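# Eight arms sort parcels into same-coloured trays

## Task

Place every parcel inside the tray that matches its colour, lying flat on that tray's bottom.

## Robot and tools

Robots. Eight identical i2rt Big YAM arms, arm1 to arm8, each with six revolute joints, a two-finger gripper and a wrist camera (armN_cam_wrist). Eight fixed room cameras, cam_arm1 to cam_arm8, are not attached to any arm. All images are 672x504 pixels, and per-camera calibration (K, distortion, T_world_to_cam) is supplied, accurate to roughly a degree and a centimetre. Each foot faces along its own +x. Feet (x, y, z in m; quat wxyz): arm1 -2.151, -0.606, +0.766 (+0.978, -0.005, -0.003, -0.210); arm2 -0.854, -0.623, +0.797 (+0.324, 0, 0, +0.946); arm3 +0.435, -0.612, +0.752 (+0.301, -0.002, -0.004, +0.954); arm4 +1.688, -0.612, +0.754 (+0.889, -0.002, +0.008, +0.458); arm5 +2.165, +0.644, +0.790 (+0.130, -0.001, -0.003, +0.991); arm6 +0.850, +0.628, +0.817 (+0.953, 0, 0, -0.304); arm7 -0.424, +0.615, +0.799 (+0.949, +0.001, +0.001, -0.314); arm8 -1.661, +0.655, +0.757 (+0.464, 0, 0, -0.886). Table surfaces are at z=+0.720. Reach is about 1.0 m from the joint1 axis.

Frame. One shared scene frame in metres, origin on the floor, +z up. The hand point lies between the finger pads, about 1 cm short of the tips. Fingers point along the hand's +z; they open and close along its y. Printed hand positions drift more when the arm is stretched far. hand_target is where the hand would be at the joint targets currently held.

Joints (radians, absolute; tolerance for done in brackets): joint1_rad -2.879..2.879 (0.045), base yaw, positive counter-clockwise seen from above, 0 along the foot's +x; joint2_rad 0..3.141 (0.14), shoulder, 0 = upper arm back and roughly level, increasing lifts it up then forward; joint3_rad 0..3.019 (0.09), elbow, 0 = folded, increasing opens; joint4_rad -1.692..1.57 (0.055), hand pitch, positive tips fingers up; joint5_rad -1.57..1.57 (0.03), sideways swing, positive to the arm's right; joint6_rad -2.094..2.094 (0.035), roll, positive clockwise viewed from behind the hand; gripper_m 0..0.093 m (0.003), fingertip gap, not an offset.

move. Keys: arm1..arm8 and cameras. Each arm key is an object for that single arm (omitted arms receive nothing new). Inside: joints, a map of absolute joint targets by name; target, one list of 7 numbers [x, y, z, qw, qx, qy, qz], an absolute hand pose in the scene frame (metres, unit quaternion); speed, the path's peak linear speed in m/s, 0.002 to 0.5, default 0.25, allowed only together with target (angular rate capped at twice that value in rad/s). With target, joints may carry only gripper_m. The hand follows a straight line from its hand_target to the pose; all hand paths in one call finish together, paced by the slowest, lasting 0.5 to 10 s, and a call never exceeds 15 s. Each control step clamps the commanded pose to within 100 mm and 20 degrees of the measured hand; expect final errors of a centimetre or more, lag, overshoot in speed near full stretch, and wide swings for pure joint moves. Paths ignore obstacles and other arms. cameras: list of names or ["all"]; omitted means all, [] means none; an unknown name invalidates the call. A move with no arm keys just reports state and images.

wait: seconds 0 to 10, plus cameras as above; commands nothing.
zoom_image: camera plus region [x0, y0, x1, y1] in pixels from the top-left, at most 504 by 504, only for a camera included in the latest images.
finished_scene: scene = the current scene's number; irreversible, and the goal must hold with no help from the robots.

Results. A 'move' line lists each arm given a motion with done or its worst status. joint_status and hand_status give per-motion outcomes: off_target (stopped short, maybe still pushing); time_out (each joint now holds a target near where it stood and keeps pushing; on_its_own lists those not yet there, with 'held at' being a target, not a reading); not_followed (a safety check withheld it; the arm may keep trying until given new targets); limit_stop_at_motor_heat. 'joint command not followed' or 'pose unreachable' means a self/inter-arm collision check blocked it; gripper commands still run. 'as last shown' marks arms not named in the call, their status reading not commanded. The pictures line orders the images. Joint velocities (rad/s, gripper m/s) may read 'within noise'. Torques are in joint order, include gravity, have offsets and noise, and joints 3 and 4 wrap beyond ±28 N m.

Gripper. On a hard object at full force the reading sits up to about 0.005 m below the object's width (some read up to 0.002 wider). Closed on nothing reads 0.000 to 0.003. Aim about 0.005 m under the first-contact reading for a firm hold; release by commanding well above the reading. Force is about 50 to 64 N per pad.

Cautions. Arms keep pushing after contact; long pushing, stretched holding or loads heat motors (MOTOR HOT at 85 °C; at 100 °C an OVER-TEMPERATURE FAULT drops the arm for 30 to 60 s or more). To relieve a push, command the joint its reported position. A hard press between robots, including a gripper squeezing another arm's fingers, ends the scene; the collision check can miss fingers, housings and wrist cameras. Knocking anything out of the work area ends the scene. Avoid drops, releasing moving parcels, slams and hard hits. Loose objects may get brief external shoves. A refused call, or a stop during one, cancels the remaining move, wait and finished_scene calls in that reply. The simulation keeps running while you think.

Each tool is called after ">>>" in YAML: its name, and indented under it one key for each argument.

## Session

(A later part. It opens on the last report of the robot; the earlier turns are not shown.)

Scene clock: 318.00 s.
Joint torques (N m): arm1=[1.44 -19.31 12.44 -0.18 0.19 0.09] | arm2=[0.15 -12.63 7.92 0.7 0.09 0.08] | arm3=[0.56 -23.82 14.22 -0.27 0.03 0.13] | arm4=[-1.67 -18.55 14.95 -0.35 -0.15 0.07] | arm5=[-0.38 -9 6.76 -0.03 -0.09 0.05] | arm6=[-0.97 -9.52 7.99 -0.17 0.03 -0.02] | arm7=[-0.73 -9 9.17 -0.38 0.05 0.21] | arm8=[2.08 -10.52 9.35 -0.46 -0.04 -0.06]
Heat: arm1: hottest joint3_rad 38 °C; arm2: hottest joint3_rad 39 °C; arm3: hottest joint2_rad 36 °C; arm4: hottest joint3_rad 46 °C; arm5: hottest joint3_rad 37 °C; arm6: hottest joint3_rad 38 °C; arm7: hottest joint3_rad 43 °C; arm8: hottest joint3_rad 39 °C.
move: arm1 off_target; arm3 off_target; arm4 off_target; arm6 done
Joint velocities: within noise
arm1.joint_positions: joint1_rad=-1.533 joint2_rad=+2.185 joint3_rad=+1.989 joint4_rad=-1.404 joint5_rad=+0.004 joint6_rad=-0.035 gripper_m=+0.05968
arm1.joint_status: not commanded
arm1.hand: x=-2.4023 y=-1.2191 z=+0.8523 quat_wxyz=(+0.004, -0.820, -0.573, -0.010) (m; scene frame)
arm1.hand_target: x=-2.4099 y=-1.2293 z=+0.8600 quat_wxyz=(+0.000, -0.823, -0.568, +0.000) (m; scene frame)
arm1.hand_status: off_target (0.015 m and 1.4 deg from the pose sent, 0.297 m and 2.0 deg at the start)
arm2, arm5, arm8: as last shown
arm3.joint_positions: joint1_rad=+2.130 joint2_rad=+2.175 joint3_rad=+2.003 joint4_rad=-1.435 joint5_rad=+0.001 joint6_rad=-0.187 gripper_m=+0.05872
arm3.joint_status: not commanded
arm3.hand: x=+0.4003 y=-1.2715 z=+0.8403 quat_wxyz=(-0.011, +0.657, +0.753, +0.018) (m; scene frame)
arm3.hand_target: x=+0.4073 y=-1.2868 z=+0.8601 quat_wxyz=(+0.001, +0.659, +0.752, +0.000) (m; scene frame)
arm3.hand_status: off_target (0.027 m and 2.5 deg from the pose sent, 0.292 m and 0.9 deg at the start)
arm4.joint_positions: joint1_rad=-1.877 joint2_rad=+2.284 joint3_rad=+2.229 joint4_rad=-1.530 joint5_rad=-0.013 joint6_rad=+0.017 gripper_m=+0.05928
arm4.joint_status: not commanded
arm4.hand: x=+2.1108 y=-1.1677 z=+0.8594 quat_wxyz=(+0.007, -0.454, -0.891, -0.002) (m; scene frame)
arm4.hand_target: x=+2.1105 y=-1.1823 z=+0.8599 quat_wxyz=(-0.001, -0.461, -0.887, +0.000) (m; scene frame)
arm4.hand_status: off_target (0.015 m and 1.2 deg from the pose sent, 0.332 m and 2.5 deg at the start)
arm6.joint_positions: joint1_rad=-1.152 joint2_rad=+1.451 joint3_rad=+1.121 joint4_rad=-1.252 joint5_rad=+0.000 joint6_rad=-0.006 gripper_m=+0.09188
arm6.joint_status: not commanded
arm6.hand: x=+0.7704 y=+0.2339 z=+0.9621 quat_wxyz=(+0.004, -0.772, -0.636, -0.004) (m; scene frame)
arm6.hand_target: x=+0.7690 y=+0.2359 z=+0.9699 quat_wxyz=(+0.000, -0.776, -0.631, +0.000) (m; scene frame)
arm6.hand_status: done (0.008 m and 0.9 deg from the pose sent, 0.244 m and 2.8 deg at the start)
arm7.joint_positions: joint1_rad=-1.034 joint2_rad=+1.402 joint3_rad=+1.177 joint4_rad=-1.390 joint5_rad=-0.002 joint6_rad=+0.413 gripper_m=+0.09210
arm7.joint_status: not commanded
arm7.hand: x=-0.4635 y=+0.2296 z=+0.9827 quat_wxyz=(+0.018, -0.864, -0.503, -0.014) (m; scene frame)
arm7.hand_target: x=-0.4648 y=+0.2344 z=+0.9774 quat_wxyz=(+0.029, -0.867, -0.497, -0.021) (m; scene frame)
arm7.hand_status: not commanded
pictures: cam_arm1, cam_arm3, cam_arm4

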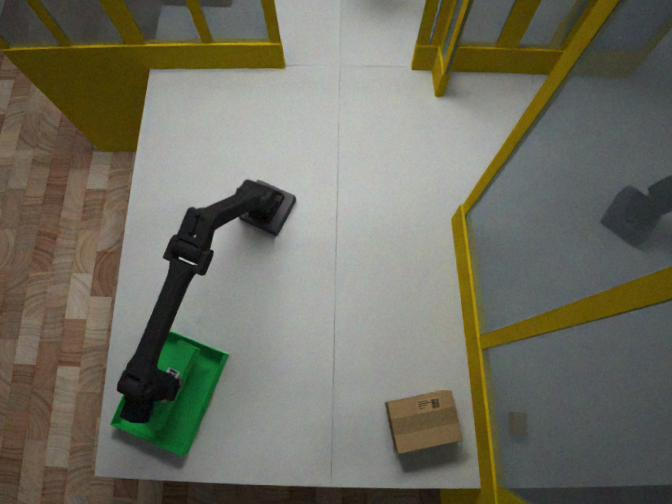

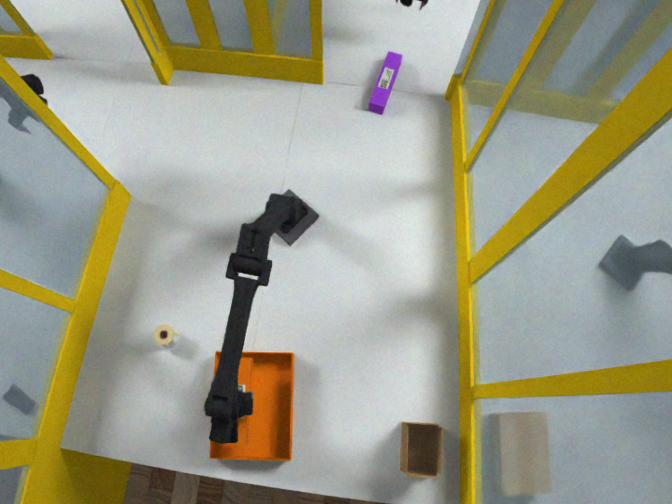

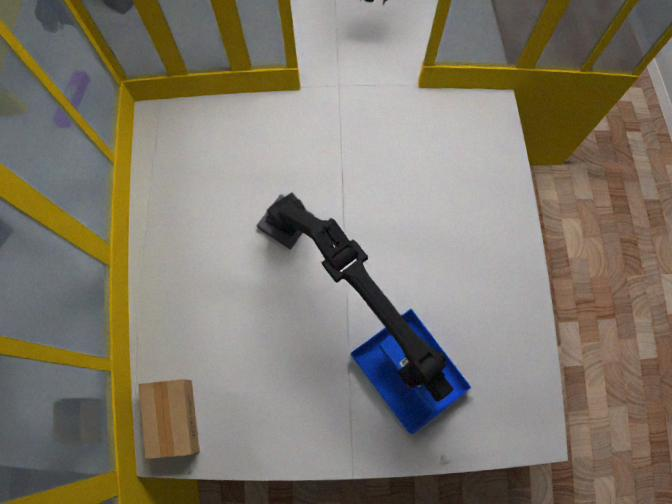

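>>> move:
  arm1: {"target":[-2.43,-1.24,0.805,0,0.823,0.568,0],"speed":0.25}
  arm4: {"target":[2.112,-1.177,0.81,0,0.461,0.887,0],"speed":0.25}
  arm3: {"target":[0.422,-1.290,0.805,0,0.659,0.752,0],"speed":0.25}
  cameras: ["cam_arm3","cam_arm1","cam_arm4"]

>>> move:
  arm1: {"target":[-2.43,-1.24,0.778,0,0.823,0.568,0],"speed":0.1}
  arm4: {"target":[2.112,-1.177,0.778,0,0.461,0.887,0],"speed":0.1}
  arm3: {"target":[0.422,-1.290,0.768,0,0.659,0.752,0],"speed":0.1}
  cameras: []

Scene clock: 348.13 s.
Joint torques (N m): arm1=[0.67 -20.89 12.12 0.64 0.15 -0.05] | arm2=[0.09 -12.63 7.92 0.7 0.09 0.08] | arm3=[0.5 -24.82 9.43 0.61 0.01 0.12] | arm4=[-1.03 -18.9 10.07 0.76 -0.15 0.12] | arm5=[-0.03 -8.76 6.87 -0.08 -0.05 0.05] | arm6=[-0.97 -9.47 8.01 -0.14 0.03 -0.02] | arm7=[-0.67 -8.76 9.14 -0.34 0.05 0.21] | arm8=[2.26 -10.87 9.43 -0.51 -0.03 -0.1]
Heat: arm1: hottest joint3_rad 42 °C; arm2: hottest joint3_rad 39 °C; arm3: hottest joint2_rad 36 °C; arm4: hottest joint3_rad 47 °C; arm5: hottest joint3_rad 37 °C; arm6: hottest joint3_rad 37 °C; arm7: hottest joint3_rad 43 °C; arm8: hottest joint3_rad 38 °C.
move: arm1 off_target; arm3 done; arm4 off_target
Joint velocities: within noise
arm1.joint_positions: joint1_rad=-1.549 joint2_rad=+2.282 joint3_rad=+2.000 joint4_rad=-1.349 joint5_rad=+0.005 joint6_rad=-0.041 gripper_m=+0.05968
arm1.joint_status: not commanded
arm1.hand: x=-2.4156 y=-1.2241 z=+0.7925 quat_wxyz=(+0.013, -0.822, -0.569, -0.023) (m; scene frame)
arm1.hand_target: x=-2.4296 y=-1.2388 z=+0.8053 quat_wxyz=(+0.000, -0.823, -0.568, +0.000) (m; scene frame)
arm1.hand_status: off_target (0.025 m and 3.0 deg from the pose sent, 0.059 m and 1.4 deg at the start)
arm2, arm5, arm6, arm7, arm8: as last shown
arm3.joint_positions: joint1_rad=+2.151 joint2_rad=+2.219 joint3_rad=+1.981 joint4_rad=-1.346 joint5_rad=+0.001 joint6_rad=-0.165 gripper_m=+0.05872
arm3.joint_status: not commanded
arm3.hand: x=+0.4141 y=-1.2841 z=+0.8031 quat_wxyz=(-0.005, +0.658, +0.753, +0.009) (m; scene frame)
arm3.hand_target: x=+0.4222 y=-1.2899 z=+0.8051 quat_wxyz=(+0.000, +0.659, +0.752, +0.000) (m; scene frame)
arm3.hand_status: done (0.010 m and 1.2 deg from the pose sent, 0.045 m and 2.4 deg at the start)
arm4.joint_positions: joint1_rad=-1.877 joint2_rad=+2.296 joint3_rad=+2.165 joint4_rad=-1.427 joint5_rad=-0.013 joint6_rad=+0.018 gripper_m=+0.05928
arm4.joint_status: not commanded
arm4.hand: x=+2.1145 y=-1.1734 z=+0.8274 quat_wxyz=(-0.006, -0.454, -0.891, +0.004) (m; scene frame)
arm4.hand_target: x=+2.1119 y=-1.1766 z=+0.8101 quat_wxyz=(+0.000, -0.461, -0.887, +0.000) (m; scene frame)
arm4.hand_status: off_target (0.018 m and 1.2 deg from the pose sent, 0.050 m and 1.2 deg at the start)
arm6.hand: x=+0.7704 y=+0.2340 z=+0.9621 quat_wxyz=(+0.004, -0.772, -0.636, -0.004) (m; scene frame)
arm6.hand_target: x=+0.7690 y=+0.2360 z=+0.9699 quat_wxyz=(+0.000, -0.776, -0.631, +0.000) (m; scene frame)
pictures: cam_arm1, cam_arm3, cam_arm4

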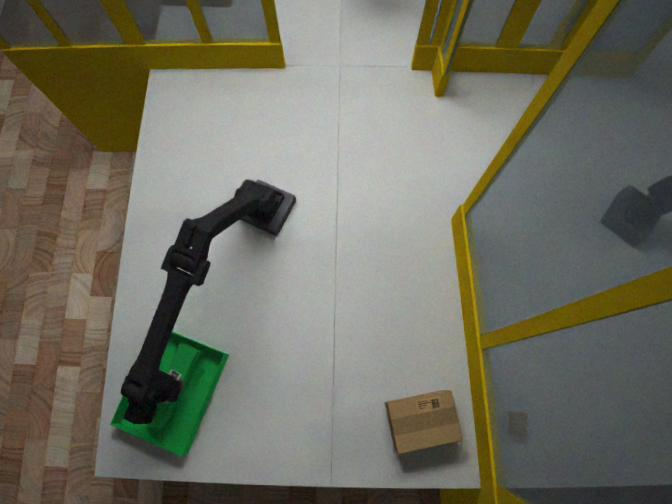

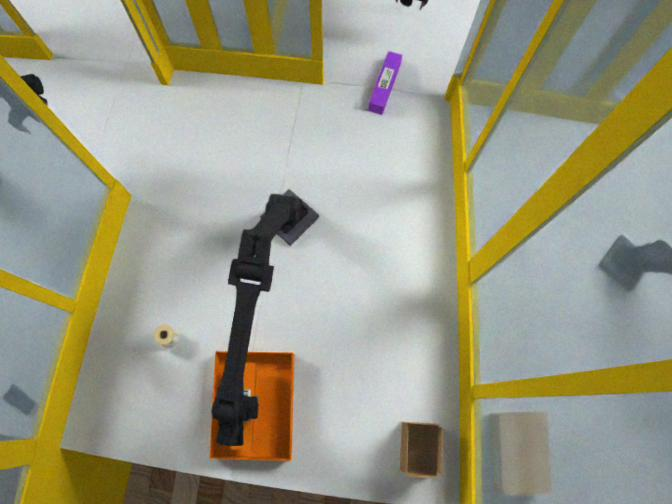

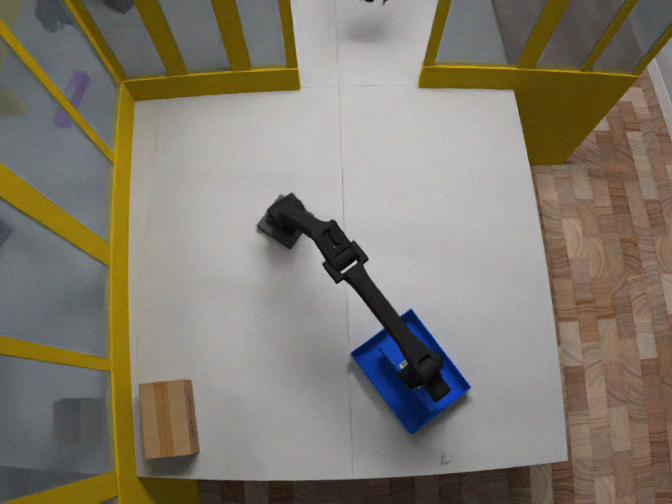

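Scene clock: 349.30 s.
Joint torques (N m): arm1=[0.91 -20.01 9.92 0.73 0.15 -0.05] | arm2=[0.09 -12.63 7.92 0.7 0.09 0.07] | arm3=[0.62 -24.29 9.29 0.61 0.01 0.13] | arm4=[-0.97 -18.67 9.83 0.79 -0.15 0.12] | arm5=[-0.5 -8.7 6.75 -0.02 -0.07 0.02] | arm6=[-0.97 -9.47 7.99 -0.16 0.03 -0.02] | arm7=[-0.38 -9.05 9.2 -0.39 0.04 0.22] | arm8=[2.32 -10.7 9.4 -0.54 -0.04 -0.1]
Heat: arm1: hottest joint3_rad 41 °C; arm2: hottest joint3_rad 39 °C; arm3: hottest joint2_rad 36 °C; arm4: hottest joint3_rad 47 °C; arm5: hottest joint3_rad 37 °C; arm6: hottest joint3_rad 37 °C; arm7: hottest joint3_rad 43 °C; arm8: hottest joint3_rad 38 °C.
move: arm1 off_target; arm3 done; arm4 off_target
Joint velocities: within noise
arm1.joint_positions: joint1_rad=-1.549 joint2_rad=+2.292 joint3_rad=+2.000 joint4_rad=-1.298 joint5_rad=+0.005 joint6_rad=-0.042 gripper_m=+0.05968
arm1.joint_status: not commanded
arm1.hand: x=-2.4202 y=-1.2347 z=+0.7853 quat_wxyz=(+0.002, -0.822, -0.569, -0.005) (m; scene frame)
arm1.hand_target: x=-2.4298 y=-1.2395 z=+0.7780 quat_wxyz=(+0.000, -0.823, -0.568, +0.000) (m; scene frame)
arm1.hand_status: off_target (0.013 m and 0.7 deg from the pose sent, 0.026 m and 3.0 deg at the start)
arm2, arm6, arm7: as last shown
arm3.joint_positions: joint1_rad=+2.151 joint2_rad=+2.246 joint3_rad=+1.938 joint4_rad=-1.271 joint5_rad=+0.001 joint6_rad=-0.165 gripper_m=+0.05872
arm3.joint_status: not commanded
arm3.hand: x=+0.4143 y=-1.2850 z=+0.7692 quat_wxyz=(-0.003, +0.658, +0.753, +0.007) (m; scene frame)
arm3.hand_target: x=+0.4222 y=-1.2899 z=+0.7682 quat_wxyz=(+0.000, +0.659, +0.752, +0.000) (m; scene frame)
arm3.hand_status: done (0.009 m and 0.9 deg from the pose sent, 0.036 m and 1.2 deg at the start)
arm4.joint_positions: joint1_rad=-1.877 joint2_rad=+2.313 joint3_rad=+2.120 joint4_rad=-1.359 joint5_rad=-0.013 joint6_rad=+0.019 gripper_m=+0.05928
arm4.joint_status: not commanded
arm4.hand: x=+2.1151 y=-1.1749 z=+0.7988 quat_wxyz=(-0.008, -0.455, -0.891, +0.005) (m; scene frame)
arm4.hand_target: x=+2.1118 y=-1.1764 z=+0.7783 quat_wxyz=(+0.000, -0.461, -0.887, +0.000) (m; scene frame)
arm4.hand_status: off_target (0.021 m and 1.4 deg from the pose sent, 0.050 m and 1.2 deg at the start)
arm5.joint_positions: joint1_rad=+1.556 joint2_rad=+1.406 joint3_rad=+1.168 joint4_rad=-1.323 joint5_rad=+0.000 joint6_rad=-0.007 gripper_m=+0.09189
arm5.joint_status: not commanded
arm5.hand: x=+2.0547 y=+0.2578 z=+0.9670 quat_wxyz=(+0.002, +0.795, +0.606, -0.001) (m; scene frame)
arm5.hand_target: x=+2.0569 y=+0.2589 z=+0.9700 quat_wxyz=(+0.000, +0.796, +0.605, +0.000) (m; scene frame)
arm5.hand_status: not commanded
arm8.joint_positions: joint1_rad=+0.330 joint2_rad=+1.400 joint3_rad=+1.250 joint4_rad=-1.413 joint5_rad=-0.001 joint6_rad=+0.006 gripper_m=+0.09192
arm8.joint_status: not commanded
arm8.hand: x=-1.7714 y=+0.2666 z=+0.9705 quat_wxyz=(-0.003, -0.799, -0.601, +0.004) (m; scene frame)
arm8.hand_target: x=-1.7690 y=+0.2700 z=+0.9699 quat_wxyz=(+0.000, -0.796, -0.605, +0.000) (m; scene frame)
arm8.hand_status: not commanded
pictures: none
No camera images: "cameras" was empty.

>>> move:
  arm1: {"target":[-2.43,-1.24,0.757,0,0.823,0.568,0],"speed":0.08}
  arm4: {"target":[2.112,-1.177,0.748,0,0.461,0.887,0],"speed":0.08}
  arm3: {"target":[0.422,-1.290,0.754,0,0.659,0.752,0],"speed":0.08}
  cameras: ["cam_arm1","cam_arm3","cam_arm4"]

>>> zoom_image:
  camera: "cam_arm3"
  region: [180, 330, 320, 480]

>>> zoom_image:
  camera: "cam_arm1"
  region: [90, 320, 240, 470]

>>> zoom_image:
  camera: "cam_arm4"
  region: [335, 300, 485, 450]

Scene clock: 357.73 s.
Joint torques (N m): arm1=[0.73 -19.9 8.38 0.84 0.14 -0.07] | arm2=[0.15 -12.63 7.92 0.69 0.09 0.08] | arm3=[0.62 -23.71 8.84 0.62 0.02 0.13] | arm4=[-0.91 -18.08 9.46 0.98 -0.13 0.12] | arm5=[0.03 -8.53 6.86 -0.01 -0.08 0.05] | arm6=[-0.91 -9.52 7.99 -0.16 0.03 -0.02] | arm7=[-0.79 -8.94 9.13 -0.35 0.05 0.2] | arm8=[2.26 -10.75 9.47 -0.47 -0.04 -0.1]
Heat: arm1: hottest joint3_rad 41 °C; arm2: hottest joint3_rad 39 °C; arm3: hottest joint2_rad 36 °C; arm4: hottest joint3_rad 48 °C; arm5: hottest joint3_rad 37 °C; arm6: hottest joint3_rad 37 °C; arm7: hottest joint3_rad 43 °C; arm8: hottest joint3_rad 38 °C.
move: arm1 off_target; arm3 done; arm4 off_target
Joint velocities: within noise
arm1.joint_positions: joint1_rad=-1.549 joint2_rad=+2.310 joint3_rad=+2.000 joint4_rad=-1.257 joint5_rad=+0.005 joint6_rad=-0.042 gripper_m=+0.05968
arm1.joint_status: not commanded
arm1.hand: x=-2.4232 y=-1.2421 z=+0.7733 quat_wxyz=(-0.004, -0.822, -0.569, +0.004) (m; scene frame)
arm1.hand_target: x=-2.4298 y=-1.2396 z=+0.7572 quat_wxyz=(+0.000, -0.823, -0.568, +0.000) (m; scene frame)
arm1.hand_status: off_target (0.018 m and 0.7 deg from the pose sent, 0.031 m and 0.7 deg at the start)
arm2.joint_positions: joint1_rad=-2.058 joint2_rad=+1.415 joint3_rad=+1.162 joint4_rad=-1.321 joint5_rad=+0.001 joint6_rad=+0.825 gripper_m=+0.09193
arm2.joint_status: not commanded
arm2.hand: x=-0.4899 y=-0.4598 z=+0.9712 quat_wxyz=(+0.001, -0.200, -0.980, +0.001) (m; scene frame)
arm2.hand_target: x=-0.4891 y=-0.4601 z=+0.9700 quat_wxyz=(+0.000, -0.207, -0.978, +0.000) (m; scene frame)
arm2.hand_status: not commanded
arm3.joint_positions: joint1_rad=+2.151 joint2_rad=+2.255 joint3_rad=+1.926 joint4_rad=-1.243 joint5_rad=+0.001 joint6_rad=-0.165 gripper_m=+0.05872
arm3.joint_status: not commanded
arm3.hand: x=+0.4143 y=-1.2864 z=+0.7594 quat_wxyz=(-0.001, +0.658, +0.753, +0.004) (m; scene frame)
arm3.hand_target: x=+0.4221 y=-1.2898 z=+0.7541 quat_wxyz=(+0.000, +0.659, +0.752, +0.000) (m; scene frame)
arm3.hand_status: done (0.010 m and 0.5 deg from the pose sent, 0.018 m and 0.9 deg at the start)
arm4.joint_positions: joint1_rad=-1.877 joint2_rad=+2.328 joint3_rad=+2.087 joint4_rad=-1.304 joint5_rad=-0.014 joint6_rad=+0.020 gripper_m=+0.05928
arm4.joint_status: not commanded
arm4.hand: x=+2.1159 y=-1.1763 z=+0.7764 quat_wxyz=(-0.012, -0.455, -0.890, +0.007) (m; scene frame)
arm4.hand_target: x=+2.1115 y=-1.1760 z=+0.7485 quat_wxyz=(+0.000, -0.461, -0.887, +0.000) (m; scene frame)
arm4.hand_status: off_target (0.029 m and 1.7 deg from the pose sent, 0.051 m and 1.4 deg at the start)
arm5, arm6, arm7, arm8: as last shown
pictures: cam_arm1, cam_arm3, cam_arm4

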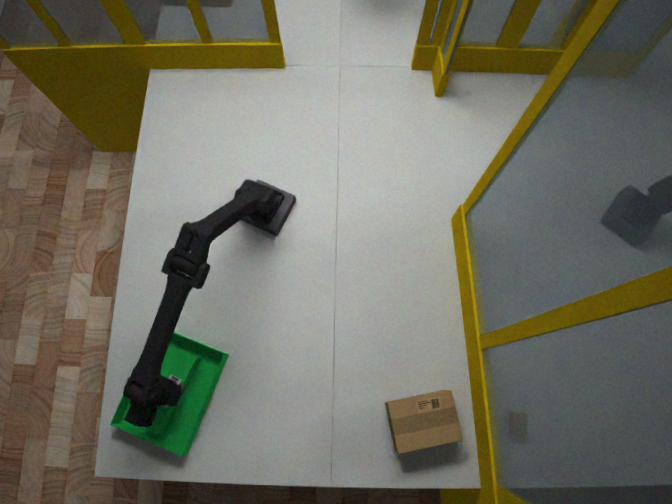

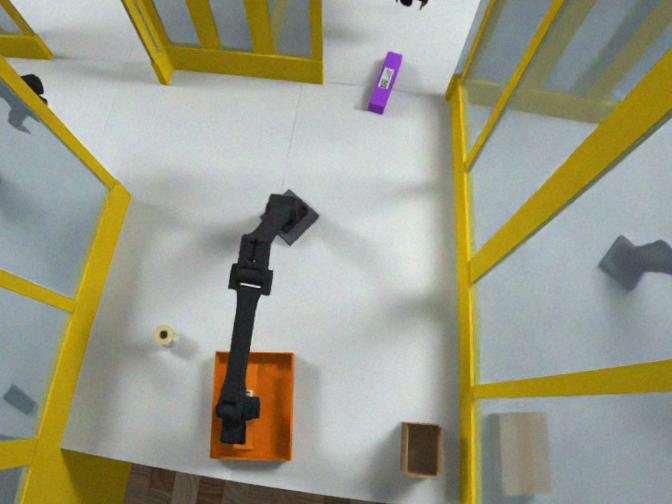

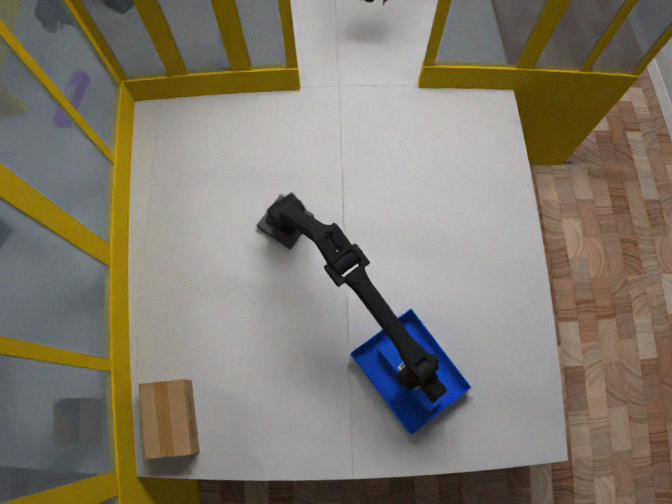

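Scaled by 3.360.

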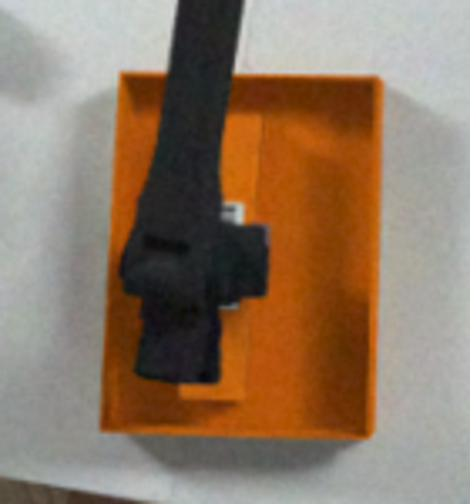

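Scaled by 3.360.

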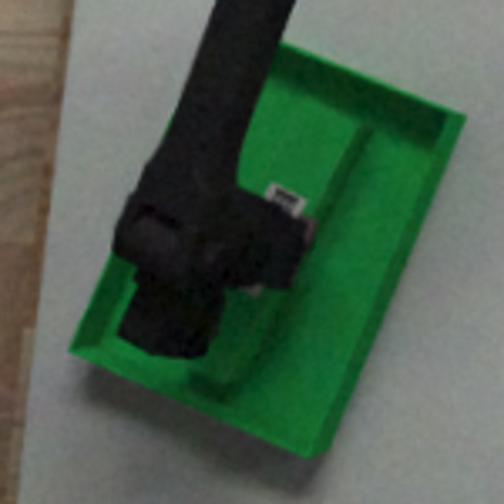

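Scaled by 3.360.

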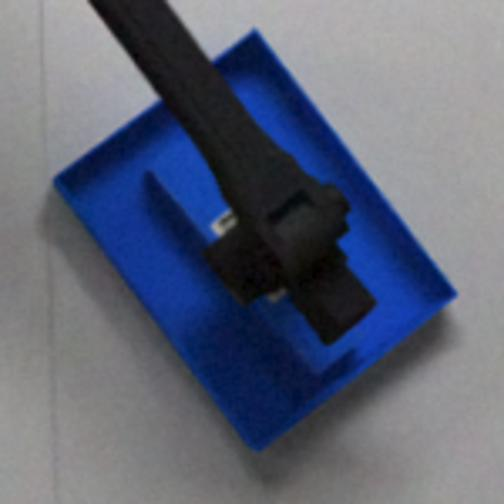

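>>> move:
  arm1: {"joints":{"gripper_m":0.092}}
  arm4: {"joints":{"gripper_m":0.092}}
  arm3: {"joints":{"gripper_m":0.092}}
  cameras: []

>>> move:
  arm1: {"target":[-2.423,-1.24,0.9,0,0.823,0.568,0],"speed":0.25}
  arm4: {"target":[2.116,-1.177,0.9,0,0.461,0.887,0],"speed":0.25}
  arm3: {"target":[0.415,-1.290,0.9,0,0.659,0.752,0],"speed":0.25}
  cameras: []

>>> move:
  arm1: {"target":[-2.304,-0.976,0.97,0,0.823,0.568,0],"speed":0.35}
  arm4: {"target":[1.926,-0.934,0.97,0,0.461,0.887,0],"speed":0.35}
  arm3: {"target":[0.418,-1.012,0.97,0,0.659,0.752,0],"speed":0.35}
  cameras: []

>>> move:
  arm3: {"joints":{"joint1_rad":-1.396,"joint6_rad":-0.232}}
  cameras: []

>>> move:
  arm3: {"target":[0.725,0.01,0.87,0,-0.631,0.775,0],"speed":0.35}
  cameras: ["arm3_cam_wrist","cam_arm1","cam_arm3","cam_arm4"]

Scene clock: 372.37 s.
Joint torques (N m): arm1=[0.97 -20.01 8.55 0.72 0.15 -0.08] | arm2=[0.15 -12.63 7.92 0.7 0.09 0.08] | arm3=[0.56 -23.71 8.91 0.65 0.03 0.12] | arm4=[-0.79 -18.32 9.44 0.8 -0.12 0.11] | arm5=[-0.62 -9.05 6.82 -0.01 -0.05 0.04] | arm6=[-0.91 -9.47 7.99 -0.13 0.02 -0.02] | arm7=[-0.79 -8.88 9.16 -0.35 0.04 0.2] | arm8=[2.2 -10.64 9.46 -0.5 -0.04 -0.08]
Heat: arm1: hottest joint3_rad 39 °C; arm2: hottest joint3_rad 39 °C; arm3: hottest joint2_rad 35 °C; arm4: hottest joint3_rad 47 °C; arm5: hottest joint3_rad 37 °C; arm6: hottest joint3_rad 36 °C; arm7: hottest joint3_rad 43 °C; arm8: hottest joint3_rad 38 °C.
move: arm1 done; arm3 done; arm4 done
Joint velocities: within noise
arm1.joint_positions: joint1_rad=-1.549 joint2_rad=+2.310 joint3_rad=+2.000 joint4_rad=-1.257 joint5_rad=+0.005 joint6_rad=-0.042 gripper_m=+0.09182
arm1.joint_status: all done
arm1.hand: x=-2.4232 y=-1.2421 z=+0.7733 quat_wxyz=(-0.004, -0.822, -0.569, +0.004) (m; scene frame)
arm1.hand_target: x=-2.4298 y=-1.2396 z=+0.7572 quat_wxyz=(+0.000, -0.823, -0.568, +0.000) (m; scene frame)
arm1.hand_status: not commanded
arm2, arm5, arm6, arm7, arm8: as last shown
arm3.joint_positions: joint1_rad=+2.151 joint2_rad=+2.255 joint3_rad=+1.926 joint4_rad=-1.243 joint5_rad=+0.001 joint6_rad=-0.165 gripper_m=+0.09189
arm3.joint_status: all done
arm3.hand: x=+0.4143 y=-1.2865 z=+0.7594 quat_wxyz=(-0.001, +0.658, +0.753, +0.004) (m; scene frame)
arm3.hand_target: x=+0.4221 y=-1.2899 z=+0.7541 quat_wxyz=(+0.000, +0.659, +0.752, +0.000) (m; scene frame)
arm3.hand_status: not commanded
arm4.joint_positions: joint1_rad=-1.877 joint2_rad=+2.331 joint3_rad=+2.087 joint4_rad=-1.299 joint5_rad=-0.014 joint6_rad=+0.020 gripper_m=+0.09184
arm4.joint_status: all done
arm4.hand: x=+2.1163 y=-1.1769 z=+0.7743 quat_wxyz=(-0.013, -0.455, -0.890, +0.007) (m; scene frame)
arm4.hand_target: x=+2.1115 y=-1.1760 z=+0.7484 quat_wxyz=(+0.000, -0.461, -0.887, +0.000) (m; scene frame)
arm4.hand_status: not commanded
pictures: none
No camera images: "cameras" was empty.

Scene clock: 373.97 s.
Joint torques (N m): arm1=[1.49 -19.14 12.03 -0.03 0.12 0.04] | arm2=[0.15 -12.63 7.91 0.69 0.09 0.07] | arm3=[-0.15 -24.53 14.27 -0.31 0.01 0.03] | arm4=[-0.79 -18.49 14.93 -0.25 -0.13 0.12] | arm5=[0.15 -9.11 6.79 -0.02 -0.09 0.07] | arm6=[-0.97 -9.47 8.02 -0.14 0.02 -0.02] | arm7=[-0.73 -9.05 9.18 -0.34 0.05 0.21] | arm8=[2.08 -10.64 9.39 -0.53 -0.04 -0.09]
Heat: arm1: hottest joint3_rad 39 °C; arm2: hottest joint3_rad 39 °C; arm3: hottest joint2_rad 35 °C; arm4: hottest joint3_rad 48 °C; arm5: hottest joint3_rad 37 °C; arm6: hottest joint3_rad 36 °C; arm7: hottest joint3_rad 43 °C; arm8: hottest joint3_rad 38 °C.
move: arm1 done; arm3 off_target; arm4 off_target
Joint velocities: within noise
arm1.joint_positions: joint1_rad=-1.549 joint2_rad=+2.215 joint3_rad=+2.167 joint4_rad=-1.538 joint5_rad=+0.005 joint6_rad=-0.042 gripper_m=+0.09189
arm1.joint_status: not commanded
arm1.hand: x=-2.4196 y=-1.2315 z=+0.8997 quat_wxyz=(+0.001, -0.822, -0.569, -0.003) (m; scene frame)
arm1.hand_target: x=-2.4229 y=-1.2397 z=+0.8999 quat_wxyz=(+0.000, -0.823, -0.568, +0.001) (m; scene frame)
arm1.hand_status: done (0.009 m and 0.4 deg from the pose sent, 0.127 m and 0.7 deg at the start)
arm2, arm5, arm6, arm7, arm8: as last shown
arm3.joint_positions: joint1_rad=+2.151 joint2_rad=+2.179 joint3_rad=+2.101 joint4_rad=-1.538 joint5_rad=+0.001 joint6_rad=-0.165 gripper_m=+0.09197
arm3.joint_status: not commanded
arm3.hand: x=+0.4140 y=-1.2759 z=+0.8746 quat_wxyz=(-0.015, +0.658, +0.753, +0.021) (m; scene frame)
arm3.hand_target: x=+0.4152 y=-1.2886 z=+0.9002 quat_wxyz=(+0.001, +0.659, +0.752, +0.000) (m; scene frame)
arm3.hand_status: off_target (0.029 m and 2.9 deg from the pose sent, 0.141 m and 0.5 deg at the start; pose on its path clipped on 7 of 48 steps)
arm4.joint_positions: joint1_rad=-1.877 joint2_rad=+2.284 joint3_rad=+2.328 joint4_rad=-1.631 joint5_rad=-0.014 joint6_rad=+0.021 gripper_m=+0.09191
arm4.joint_status: not commanded
arm4.hand: x=+2.1111 y=-1.1668 z=+0.8976 quat_wxyz=(+0.007, -0.456, -0.890, -0.003) (m; scene frame)
arm4.hand_target: x=+2.1157 y=-1.1764 z=+0.8999 quat_wxyz=(-0.001, -0.461, -0.887, +0.000) (m; scene frame)
arm4.hand_status: off_target (0.012 m and 1.1 deg from the pose sent, 0.126 m and 1.8 deg at the start)
pictures: none
No camera images: "cameras" was empty.

Scene clock: 375.80 s.
Joint torques (N m): arm1=[2.67 -9.35 7.8 0.34 0.14 0.06] | arm2=[0.15 -12.63 7.91 0.69 0.09 0.08] | arm3=[-1.14 -13.68 9.17 -0.24 0.02 -0.08] | arm4=[-1.55 -9.17 9.54 0.4 -0.13 -0.03] | arm5=[0.03 -8.88 6.75 0.06 -0.06 0.08] | arm6=[-0.97 -9.52 7.99 -0.16 0.03 -0.02] | arm7=[-0.62 -9 9.17 -0.32 0.07 0.21] | arm8=[2.14 -10.7 9.43 -0.44 -0.06 -0.07]
Heat: arm1: hottest joint3_rad 39 °C; arm2: hottest joint3_rad 39 °C; arm3: hottest joint2_rad 35 °C; arm4: hottest joint3_rad 48 °C; arm5: hottest joint3_rad 37 °C; arm6: hottest joint3_rad 36 °C; arm7: hottest joint3_rad 43 °C; arm8: hottest joint3_rad 38 °C.
move: arm1 done; arm3 done; arm4 done
Joint velocities: within noise
arm1.joint_positions: joint1_rad=-1.544 joint2_rad=+1.404 joint3_rad=+1.239 joint4_rad=-1.398 joint5_rad=+0.005 joint6_rad=-0.029 gripper_m=+0.09189
arm1.joint_status: not commanded
arm1.hand: x=-2.3097 y=-0.9767 z=+0.9760 quat_wxyz=(-0.005, -0.824, -0.566, +0.006) (m; scene frame)
arm1.hand_target: x=-2.3041 y=-0.9758 z=+0.9700 quat_wxyz=(+0.000, -0.823, -0.568, +0.000) (m; scene frame)
arm1.hand_status: done (0.008 m and 1.0 deg from the pose sent, 0.289 m and 0.4 deg at the start)
arm2, arm5, arm6, arm7, arm8: as last shown
arm3.joint_positions: joint1_rad=+2.151 joint2_rad=+1.399 joint3_rad=+1.257 joint4_rad=-1.426 joint5_rad=+0.002 joint6_rad=-0.165 gripper_m=+0.09197
arm3.joint_status: not commanded
arm3.hand: x=+0.4213 y=-1.0156 z=+0.9646 quat_wxyz=(+0.000, +0.658, +0.753, +0.002) (m; scene frame)
arm3.hand_target: x=+0.4181 y=-1.0120 z=+0.9699 quat_wxyz=(+0.000, +0.659, +0.752, +0.000) (m; scene frame)
arm3.hand_status: done (0.007 m and 0.3 deg from the pose sent, 0.281 m and 2.9 deg at the start)
arm4.joint_positions: joint1_rad=-1.885 joint2_rad=+1.397 joint3_rad=+1.264 joint4_rad=-1.435 joint5_rad=-0.014 joint6_rad=+0.019 gripper_m=+0.09191
arm4.joint_status: not commanded
arm4.hand: x=+1.9315 y=-0.9318 z=+0.9727 quat_wxyz=(-0.001, -0.458, -0.889, +0.002) (m; scene frame)
arm4.hand_target: x=+1.9261 y=-0.9339 z=+0.9700 quat_wxyz=(+0.000, -0.461, -0.887, +0.000) (m; scene frame)
arm4.hand_status: done (0.006 m and 0.4 deg from the pose sent, 0.306 m and 1.1 deg at the start)
pictures: none
No camera images: "cameras" was empty.

Scene clock: 378.40 s.
Joint torques (N m): arm1=[2.61 -9.11 7.77 0.36 0.14 0.08] | arm2=[0.15 -12.63 7.92 0.7 0.09 0.08] | arm3=[-1.55 -14.04 9.18 -0.2 -0.09 -0.21] | arm4=[-1.55 -9.17 9.54 0.4 -0.12 -0.03] | arm5=[-0.56 -8.82 6.78 -0.16 -0.04 0.07] | arm6=[-0.91 -9.47 7.99 -0.14 0.02 -0.02] | arm7=[-0.67 -8.94 9.16 -0.31 0.05 0.2] | arm8=[2.14 -10.75 9.37 -0.46 -0.03 -0.07]
Heat: arm1: hottest joint3_rad 39 °C; arm2: hottest joint3_rad 39 °C; arm3: hottest joint2_rad 35 °C; arm4: hottest joint3_rad 47 °C; arm5: hottest joint3_rad 37 °C; arm6: hottest joint3_rad 36 °C; arm7: hottest joint3_rad 43 °C; arm8: hottest joint3_rad 38 °C.
move: arm3 done
Joint velocities: within noise
arm1, arm2, arm4, arm5, arm6, arm7, arm8: as last shown
arm1.hand: x=-2.3097 y=-0.9767 z=+0.9760 quat_wxyz=(-0.005, -0.825, -0.566, +0.006) (m; scene frame)
arm3.joint_positions: joint1_rad=-1.385 joint2_rad=+1.405 joint3_rad=+1.257 joint4_rad=-1.426 joint5_rad=+0.004 joint6_rad=-0.217 gripper_m=+0.09203
arm3.joint_status: all done
arm3.hand: x=+0.6015 y=-0.2461 z=+0.9678 quat_wxyz=(-0.003, +0.630, -0.777, +0.002) (m; scene frame)
arm3.hand_target: x=+0.6041 y=-0.2517 z=+0.9755 quat_wxyz=(-0.008, +0.631, -0.775, +0.001) (m; scene frame)
arm3.hand_status: not commanded
pictures: none
No camera images: "cameras" was empty.

Scene clock: 380.43 s.
Joint torques (N m): arm1=[2.2 -9.35 7.82 0.32 0.15 0.06] | arm2=[0.15 -12.63 7.92 0.7 0.09 0.08] | arm3=[-1.55 -23.59 14.13 -0.35 -0.29 -0.2] | arm4=[-1.55 -9.17 9.54 0.39 -0.13 -0.03] | arm5=[-0.03 -9.35 6.89 -0.05 -0.02 0.01] | arm6=[-0.97 -9.52 8.01 -0.16 0.03 -0.02] | arm7=[-0.67 -9 9.13 -0.35 0.06 0.21] | arm8=[2.14 -10.52 9.4 -0.53 -0.05 -0.09]
Heat: arm1: hottest joint3_rad 39 °C; arm2: hottest joint3_rad 39 °C; arm3: hottest joint2_rad 35 °C; arm4: hottest joint3_rad 47 °C; arm5: hottest joint3_rad 37 °C; arm6: hottest joint3_rad 36 °C; arm7: hottest joint3_rad 43 °C; arm8: hottest joint3_rad 38 °C.
move: arm3 off_target
Joint velocities: within noise
arm1, arm2, arm4, arm5, arm8: as last shown
arm3.joint_positions: joint1_rad=-1.385 joint2_rad=+2.216 joint3_rad=+2.090 joint4_rad=-1.486 joint5_rad=+0.002 joint6_rad=-0.217 gripper_m=+0.09203
arm3.joint_status: not commanded
arm3.hand: x=+0.7127 y=+0.0001 z=+0.8554 quat_wxyz=(+0.014, +0.630, -0.777, +0.010) (m; scene frame)
arm3.hand_target: x=+0.7247 y=+0.0090 z=+0.8700 quat_wxyz=(-0.001, +0.631, -0.775, +0.000) (m; scene frame)
arm3.hand_status: off_target (0.021 m and 2.0 deg from the pose sent, 0.301 m and 0.5 deg at the start)
arm6.joint_positions: joint1_rad=-1.152 joint2_rad=+1.451 joint3_rad=+1.121 joint4_rad=-1.252 joint5_rad=+0.000 joint6_rad=-0.006 gripper_m=+0.09188
arm6.joint_status: not commanded
arm6.hand: x=+0.7704 y=+0.2340 z=+0.9621 quat_wxyz=(+0.004, -0.772, -0.636, -0.004) (m; scene frame)
arm6.hand_target: x=+0.7690 y=+0.2360 z=+0.9699 quat_wxyz=(+0.000, -0.776, -0.631, +0.000) (m; scene frame)
arm6.hand_status: not commanded
arm7.joint_positions: joint1_rad=-1.034 joint2_rad=+1.402 joint3_rad=+1.177 joint4_rad=-1.390 joint5_rad=-0.002 joint6_rad=+0.413 gripper_m=+0.09210
arm7.joint_status: not commanded
arm7.hand: x=-0.4635 y=+0.2296 z=+0.9827 quat_wxyz=(+0.018, -0.864, -0.503, -0.014) (m; scene frame)
arm7.hand_target: x=-0.4648 y=+0.2344 z=+0.9774 quat_wxyz=(+0.029, -0.867, -0.497, -0.021) (m; scene frame)
arm7.hand_status: not commanded
pictures: arm3_cam_wrist, cam_arm1, cam_arm3, cam_arm4
camera_calibration:
arm3_cam_wrist: T_world_to_cam=[[0.977482, -0.210896, 0.00714778, -0.703897], [-0.171511, -0.774294, 0.609141, -0.392928], [-0.122931, -0.596651, -0.79303, 0.89009], [0, 0, 0, 1]] pos_world=[0.730075, 0.0783819, 0.950248]

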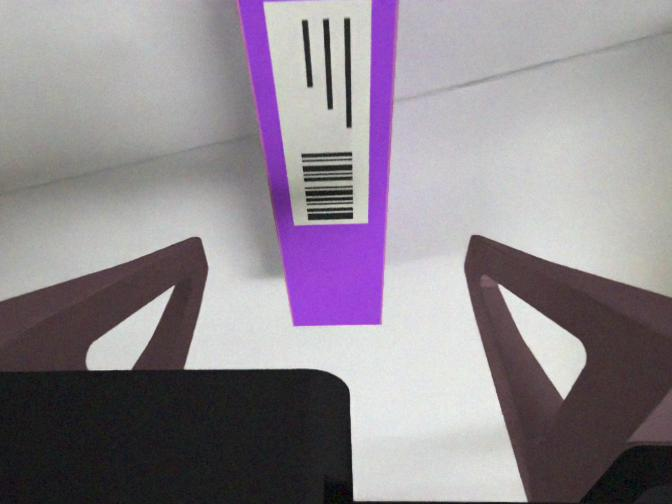

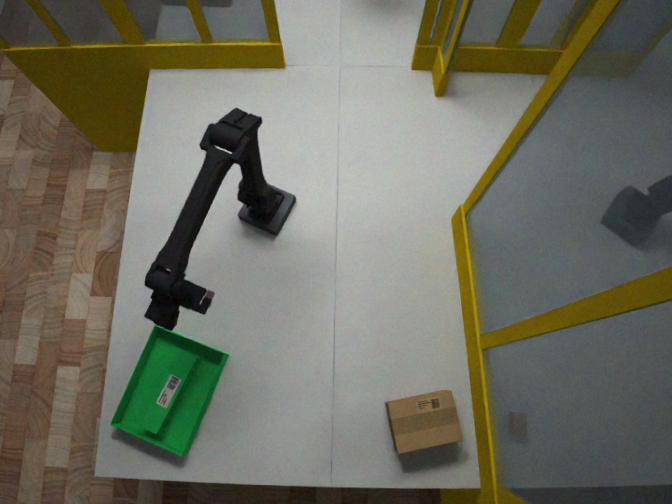

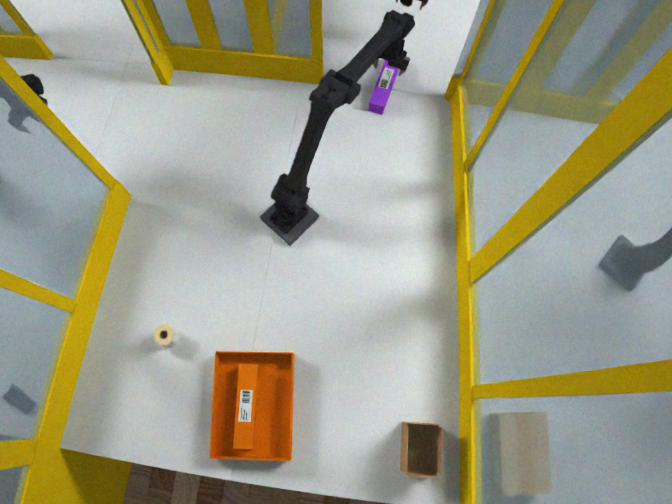

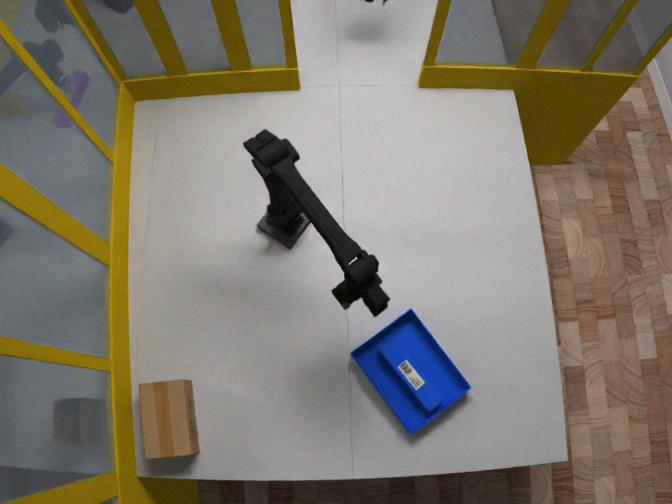

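>>> move:
  arm3: {"target":[0.721,0.010,0.757,0,-0.631,0.775,0],"speed":0.25}
  cameras: []

>>> move:
  arm3: {"joints":{"gripper_m":0.03}}
  cameras: ["arm3_cam_wrist"]

>>> move:
  arm3: {"target":[0.604,-0.249,0.97,0,-0.631,0.775,0],"speed":0.35}
  cameras: []

>>> move:
  arm3: {"joints":{"joint1_rad":0.194,"joint6_rad":0}}
  cameras: []

>>> move:
  arm3: {"target":[-0.20,-0.33,0.80,0,-0.978,0.207,0],"speed":0.35}
  cameras: []

>>> move:
  arm3: {"target":[-0.20,-0.33,0.755,0,-0.978,0.207,0],"speed":0.1}
  cameras: []

Scene clock: 391.17 s.
Joint torques (N m): arm1=[1.96 -9.41 7.8 0.38 0.15 0.06] | arm2=[0.15 -12.63 7.91 0.69 0.09 0.07] | arm3=[-1.2 -25.29 9.63 0.64 -0.27 -0.14] | arm4=[-1.55 -9.17 9.52 0.39 -0.13 -0.03] | arm5=[-0.5 -8.94 6.76 -0.08 -0.08 0.05] | arm6=[-0.91 -9.52 8.01 -0.14 0.02 -0.02] | arm7=[-0.67 -8.88 9.14 -0.36 0.04 0.2] | arm8=[2.02 -10.7 9.44 -0.49 -0.05 -0.07]
Heat: arm1: hottest joint3_rad 39 °C; arm2: hottest joint3_rad 39 °C; arm3: hottest joint2_rad 37 °C; arm4: hottest joint3_rad 46 °C; arm5: hottest joint3_rad 37 °C; arm6: hottest joint3_rad 36 °C; arm7: hottest joint3_rad 43 °C; arm8: hottest joint3_rad 38 °C.
move: arm3 off_target
Joint velocities: within noise
arm1, arm2, arm4, arm5, arm6, arm7, arm8: as last shown
arm3.joint_positions: joint1_rad=-1.385 joint2_rad=+2.306 joint3_rad=+1.959 joint4_rad=-1.266 joint5_rad=+0.002 joint6_rad=-0.217 gripper_m=+0.09203
arm3.joint_status: not commanded
arm3.hand: x=+0.7143 y=+0.0030 z=+0.7469 quat_wxyz=(+0.015, +0.630, -0.777, +0.010) (m; scene frame)
arm3.hand_target: x=+0.7210 y=+0.0097 z=+0.7570 quat_wxyz=(+0.000, +0.631, -0.775, +0.000) (m; scene frame)
arm3.hand_status: off_target (0.014 m and 2.0 deg from the pose sent, 0.099 m and 1.9 deg at the start)
pictures: none
No camera images: "cameras" was empty.

Scene clock: 391.80 s.
Joint torques (N m): arm1=[2.14 -9.29 7.92 0.24 0.15 0.06] | arm2=[0.15 -12.63 7.92 0.69 0.09 0.07] | arm3=[-1.26 -25.58 9.65 0.57 -0.26 -0.15] | arm4=[-1.55 -9.17 9.54 0.4 -0.13 -0.03] | arm5=[-0.32 -9.11 6.72 -0.13 -0.06 0.03] | arm6=[-0.91 -9.47 8.02 -0.16 0.03 -0.02] | arm7=[-0.67 -8.88 9.17 -0.39 0.06 0.22] | arm8=[1.9 -10.81 9.5 -0.54 -0.06 -0.08]
Heat: arm1: hottest joint3_rad 39 °C; arm2: hottest joint3_rad 39 °C; arm3: hottest joint2_rad 37 °C; arm4: hottest joint3_rad 46 °C; arm5: hottest joint3_rad 37 °C; arm6: hottest joint3_rad 36 °C; arm7: hottest joint3_rad 43 °C; arm8: hottest joint3_rad 38 °C.
move: arm3 off_target
Joint velocities: within noise
arm1, arm2, arm4, arm6, arm7: as last shown
arm3.joint_positions: joint1_rad=-1.385 joint2_rad=+2.306 joint3_rad=+1.959 joint4_rad=-1.265 joint5_rad=+0.001 joint6_rad=-0.218 gripper_m=+0.05895
arm3.joint_status: gripper_m off_target (ended at +0.05897, target +0.03000)
arm3.hand: x=+0.7143 y=+0.0033 z=+0.7469 quat_wxyz=(+0.014, +0.630, -0.776, +0.009) (m; scene frame)
arm3.hand_target: x=+0.7210 y=+0.0097 z=+0.7570 quat_wxyz=(+0.000, +0.631, -0.775, +0.000) (m; scene frame)
arm3.hand_status: not commanded
arm5.joint_positions: joint1_rad=+1.556 joint2_rad=+1.406 joint3_rad=+1.168 joint4_rad=-1.323 joint5_rad=+0.000 joint6_rad=-0.007 gripper_m=+0.09189
arm5.joint_status: not commanded
arm5.hand: x=+2.0547 y=+0.2578 z=+0.9670 quat_wxyz=(+0.002, +0.795, +0.606, -0.001) (m; scene frame)
arm5.hand_target: x=+2.0569 y=+0.2589 z=+0.9700 quat_wxyz=(+0.000, +0.796, +0.605, +0.000) (m; scene frame)
arm5.hand_status: not commanded
arm8.joint_positions: joint1_rad=+0.330 joint2_rad=+1.400 joint3_rad=+1.250 joint4_rad=-1.413 joint5_rad=-0.001 joint6_rad=+0.006 gripper_m=+0.09192
arm8.joint_status: not commanded
arm8.hand: x=-1.7714 y=+0.2666 z=+0.9705 quat_wxyz=(-0.003, -0.799, -0.601, +0.004) (m; scene frame)
arm8.hand_target: x=-1.7690 y=+0.2700 z=+0.9699 quat_wxyz=(+0.000, -0.796, -0.605, +0.000) (m; scene frame)
arm8.hand_status: not commanded
pictures: arm3_cam_wrist
camera_calibration:
arm3_cam_wrist: T_world_to_cam=[[0.977643, -0.210184, 0.00603663, -0.703271], [-0.170311, -0.774688, 0.608977, -0.324869], [-0.123321, -0.59639, -0.793165, 0.806471], [0, 0, 0, 1]] pos_world=[0.731674, 0.0814823, 0.841748]

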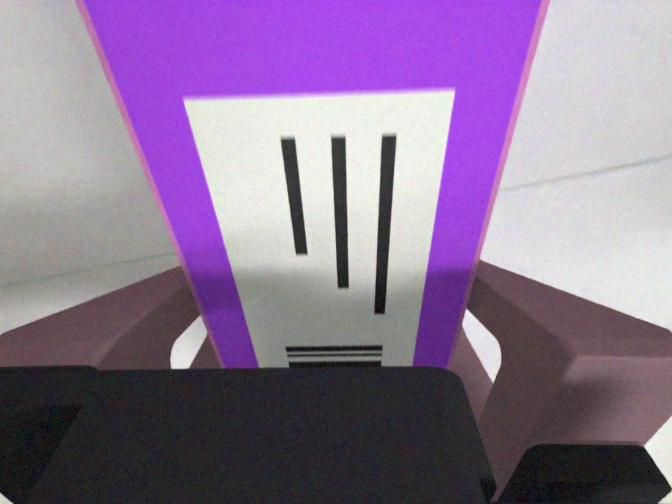

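Scene clock: 393.67 s.
Joint torques (N m): arm1=[2.26 -9.17 7.82 0.36 0.16 0.07] | arm2=[0.15 -12.63 7.91 0.69 0.09 0.08] | arm3=[-1.55 -13.22 9.35 -0.21 -0.24 -0.2] | arm4=[-1.55 -9.17 9.54 0.4 -0.12 -0.03] | arm5=[-0.67 -9.11 6.69 -0.1 -0.05 0.07] | arm6=[-0.97 -9.47 7.98 -0.16 0.03 -0.02] | arm7=[-0.56 -8.88 9.14 -0.34 0.05 0.2] | arm8=[2.37 -10.52 9.39 -0.46 -0.05 -0.08]
Heat: arm1: hottest joint3_rad 39 °C; arm2: hottest joint3_rad 39 °C; arm3: hottest joint2_rad 37 °C; arm4: hottest joint3_rad 46 °C; arm5: hottest joint3_rad 37 °C; arm6: hottest joint3_rad 36 °C; arm7: hottest joint3_rad 43 °C; arm8: hottest joint3_rad 38 °C.
move: arm3 done
Joint velocities: within noise
arm1, arm4, arm5, arm6, arm7, arm8: as last shown
arm2.joint_positions: joint1_rad=-2.058 joint2_rad=+1.415 joint3_rad=+1.162 joint4_rad=-1.321 joint5_rad=+0.001 joint6_rad=+0.825 gripper_m=+0.09193
arm2.joint_status: not commanded
arm2.hand: x=-0.4899 y=-0.4598 z=+0.9712 quat_wxyz=(+0.001, -0.200, -0.980, +0.001) (m; scene frame)
arm2.hand_target: x=-0.4891 y=-0.4601 z=+0.9700 quat_wxyz=(+0.000, -0.207, -0.978, +0.000) (m; scene frame)
arm2.hand_status: not commanded
arm3.joint_positions: joint1_rad=-1.385 joint2_rad=+1.411 joint3_rad=+1.258 joint4_rad=-1.424 joint5_rad=+0.001 joint6_rad=-0.218 gripper_m=+0.05895
arm3.joint_status: not commanded
arm3.hand: x=+0.6014 y=-0.2447 z=+0.9657 quat_wxyz=(-0.001, +0.630, -0.776, +0.001) (m; scene frame)
arm3.hand_target: x=+0.6040 y=-0.2489 z=+0.9700 quat_wxyz=(+0.000, +0.631, -0.775, +0.000) (m; scene frame)
arm3.hand_status: done (0.007 m and 0.3 deg from the pose sent, 0.354 m and 1.9 deg at the start)
pictures: none
No camera images: "cameras" was empty.

Scene clock: 395.57 s.
Joint torques (N m): arm1=[2.2 -9.41 7.79 0.23 0.14 0.07] | arm2=[0.15 -12.63 7.91 0.7 0.09 0.08] | arm3=[0.15 -13.51 9.31 -0.25 -0.15 0.11] | arm4=[-1.55 -9.17 9.52 0.4 -0.13 -0.03] | arm5=[-0.91 -8.82 6.67 -0.05 -0.07 0.03] | arm6=[-0.91 -9.52 7.99 -0.16 0.03 -0.02] | arm7=[-0.73 -9 9.14 -0.36 0.05 0.21] | arm8=[2.2 -10.58 9.37 -0.49 -0.04 -0.07]
Heat: arm1: hottest joint3_rad 39 °C; arm2: hottest joint3_rad 39 °C; arm3: hottest joint2_rad 37 °C; arm4: hottest joint3_rad 46 °C; arm5: hottest joint3_rad 37 °C; arm6: hottest joint3_rad 36 °C; arm7: hottest joint3_rad 43 °C; arm8: hottest joint3_rad 38 °C.
move: arm3 done
Joint velocities: within noise
arm1, arm2, arm4, arm5, arm6, arm7, arm8: as last shown
arm3.joint_positions: joint1_rad=+0.184 joint2_rad=+1.411 joint3_rad=+1.258 joint4_rad=-1.425 joint5_rad=-0.002 joint6_rad=-0.016 gripper_m=+0.05887
arm3.joint_status: all done
arm3.hand: x=+0.0661 y=-0.4455 z=+0.9615 quat_wxyz=(-0.002, +0.979, -0.204, +0.005) (m; scene frame)
arm3.hand_target: x=+0.0667 y=-0.4506 z=+0.9658 quat_wxyz=(-0.001, +0.978, -0.207, +0.006) (m; scene frame)
arm3.hand_status: not commanded
pictures: none
No camera images: "cameras" was empty.

Scene clock: 397.67 s.
Joint torques (N m): arm1=[2.43 -9.17 7.76 0.25 0.17 0.06] | arm2=[0.15 -12.63 7.91 0.7 0.09 0.08] | arm3=[-0.15 -24.64 13.9 -0.32 -0.25 0.11] | arm4=[-1.55 -9.17 9.52 0.4 -0.13 -0.03] | arm5=[-0.67 -9.17 6.84 -0.24 -0.06 0.04] | arm6=[-0.97 -9.52 8.01 -0.17 0.03 -0.02] | arm7=[-0.62 -9.05 9.16 -0.35 0.04 0.22] | arm8=[2.32 -10.99 9.4 -0.44 -0.04 -0.09]
Heat: arm1: hottest joint3_rad 39 °C; arm2: hottest joint3_rad 39 °C; arm3: hottest joint2_rad 37 °C; arm4: hottest joint3_rad 45 °C; arm5: hottest joint3_rad 37 °C; arm6: hottest joint3_rad 36 °C; arm7: hottest joint3_rad 43 °C; arm8: hottest joint3_rad 38 °C.
move: arm3 off_target
Joint velocities: within noise
arm1, arm2, arm4, arm5, arm6, arm7, arm8: as last shown
arm3.joint_positions: joint1_rad=+0.184 joint2_rad=+2.273 joint3_rad=+2.011 joint4_rad=-1.348 joint5_rad=-0.004 joint6_rad=-0.016 gripper_m=+0.05887
arm3.joint_status: not commanded
arm3.hand: x=-0.1817 y=-0.3319 z=+0.7806 quat_wxyz=(+0.003, +0.979, -0.204, +0.021) (m; scene frame)
arm3.hand_target: x=-0.1990 y=-0.3307 z=+0.8003 quat_wxyz=(+0.000, +0.978, -0.207, -0.001) (m; scene frame)
arm3.hand_status: off_target (0.027 m and 2.5 deg from the pose sent, 0.332 m and 0.8 deg at the start)
pictures: none
No camera images: "cameras" was empty.

Scene clock: 398.83 s.
Joint torques (N m): arm1=[2.26 -9.35 7.82 0.28 0.14 0.05] | arm2=[0.15 -12.63 7.92 0.7 0.09 0.07] | arm3=[-0.21 -25.23 9.68 0.58 -0.25 0.11] | arm4=[-1.55 -9.17 9.52 0.4 -0.13 -0.03] | arm5=[-0.21 -8.7 7.01 -0.08 -0.05 0.04] | arm6=[-0.97 -9.52 8.01 -0.16 0.03 -0.02] | arm7=[-0.67 -8.94 9.17 -0.36 0.06 0.21] | arm8=[2.14 -10.64 9.43 -0.43 -0.06 -0.09]
Heat: arm1: hottest joint3_rad 39 °C; arm2: hottest joint3_rad 39 °C; arm3: hottest joint2_rad 37 °C; arm4: hottest joint3_rad 45 °C; arm5: hottest joint3_rad 37 °C; arm6: hottest joint3_rad 36 °C; arm7: hottest joint3_rad 43 °C; arm8: hottest joint3_rad 38 °C.
move: arm3 done
Joint velocities: within noise
arm1.joint_positions: joint1_rad=-1.544 joint2_rad=+1.404 joint3_rad=+1.239 joint4_rad=-1.398 joint5_rad=+0.005 joint6_rad=-0.029 gripper_m=+0.09189
arm1.joint_status: not commanded
arm1.hand: x=-2.3097 y=-0.9767 z=+0.9760 quat_wxyz=(-0.005, -0.825, -0.566, +0.006) (m; scene frame)
arm1.hand_target: x=-2.3041 y=-0.9758 z=+0.9700 quat_wxyz=(+0.000, -0.823, -0.568, +0.000) (m; scene frame)
arm1.hand_status: not commanded
arm2, arm5, arm6, arm7, arm8: as last shown
arm3.joint_positions: joint1_rad=+0.184 joint2_rad=+2.313 joint3_rad=+2.011 joint4_rad=-1.287 joint5_rad=-0.004 joint6_rad=-0.016 gripper_m=+0.05887
arm3.joint_status: not commanded
arm3.hand: x=-0.1912 y=-0.3273 z=+0.7542 quat_wxyz=(+0.001, +0.979, -0.204, +0.010) (m; scene frame)
arm3.hand_target: x=-0.2000 y=-0.3302 z=+0.7552 quat_wxyz=(+0.000, +0.978, -0.207, +0.000) (m; scene frame)
arm3.hand_status: done (0.009 m and 1.2 deg from the pose sent, 0.032 m and 2.5 deg at the start)
arm4.joint_positions: joint1_rad=-1.885 joint2_rad=+1.397 joint3_rad=+1.264 joint4_rad=-1.435 joint5_rad=-0.014 joint6_rad=+0.019 gripper_m=+0.09191
arm4.joint_status: not commanded
arm4.hand: x=+1.9315 y=-0.9318 z=+0.9727 quat_wxyz=(-0.001, -0.458, -0.889, +0.002) (m; scene frame)
arm4.hand_target: x=+1.9261 y=-0.9339 z=+0.9700 quat_wxyz=(+0.000, -0.461, -0.887, +0.000) (m; scene frame)
arm4.hand_status: not commanded
pictures: none
No camera images: "cameras" was empty.


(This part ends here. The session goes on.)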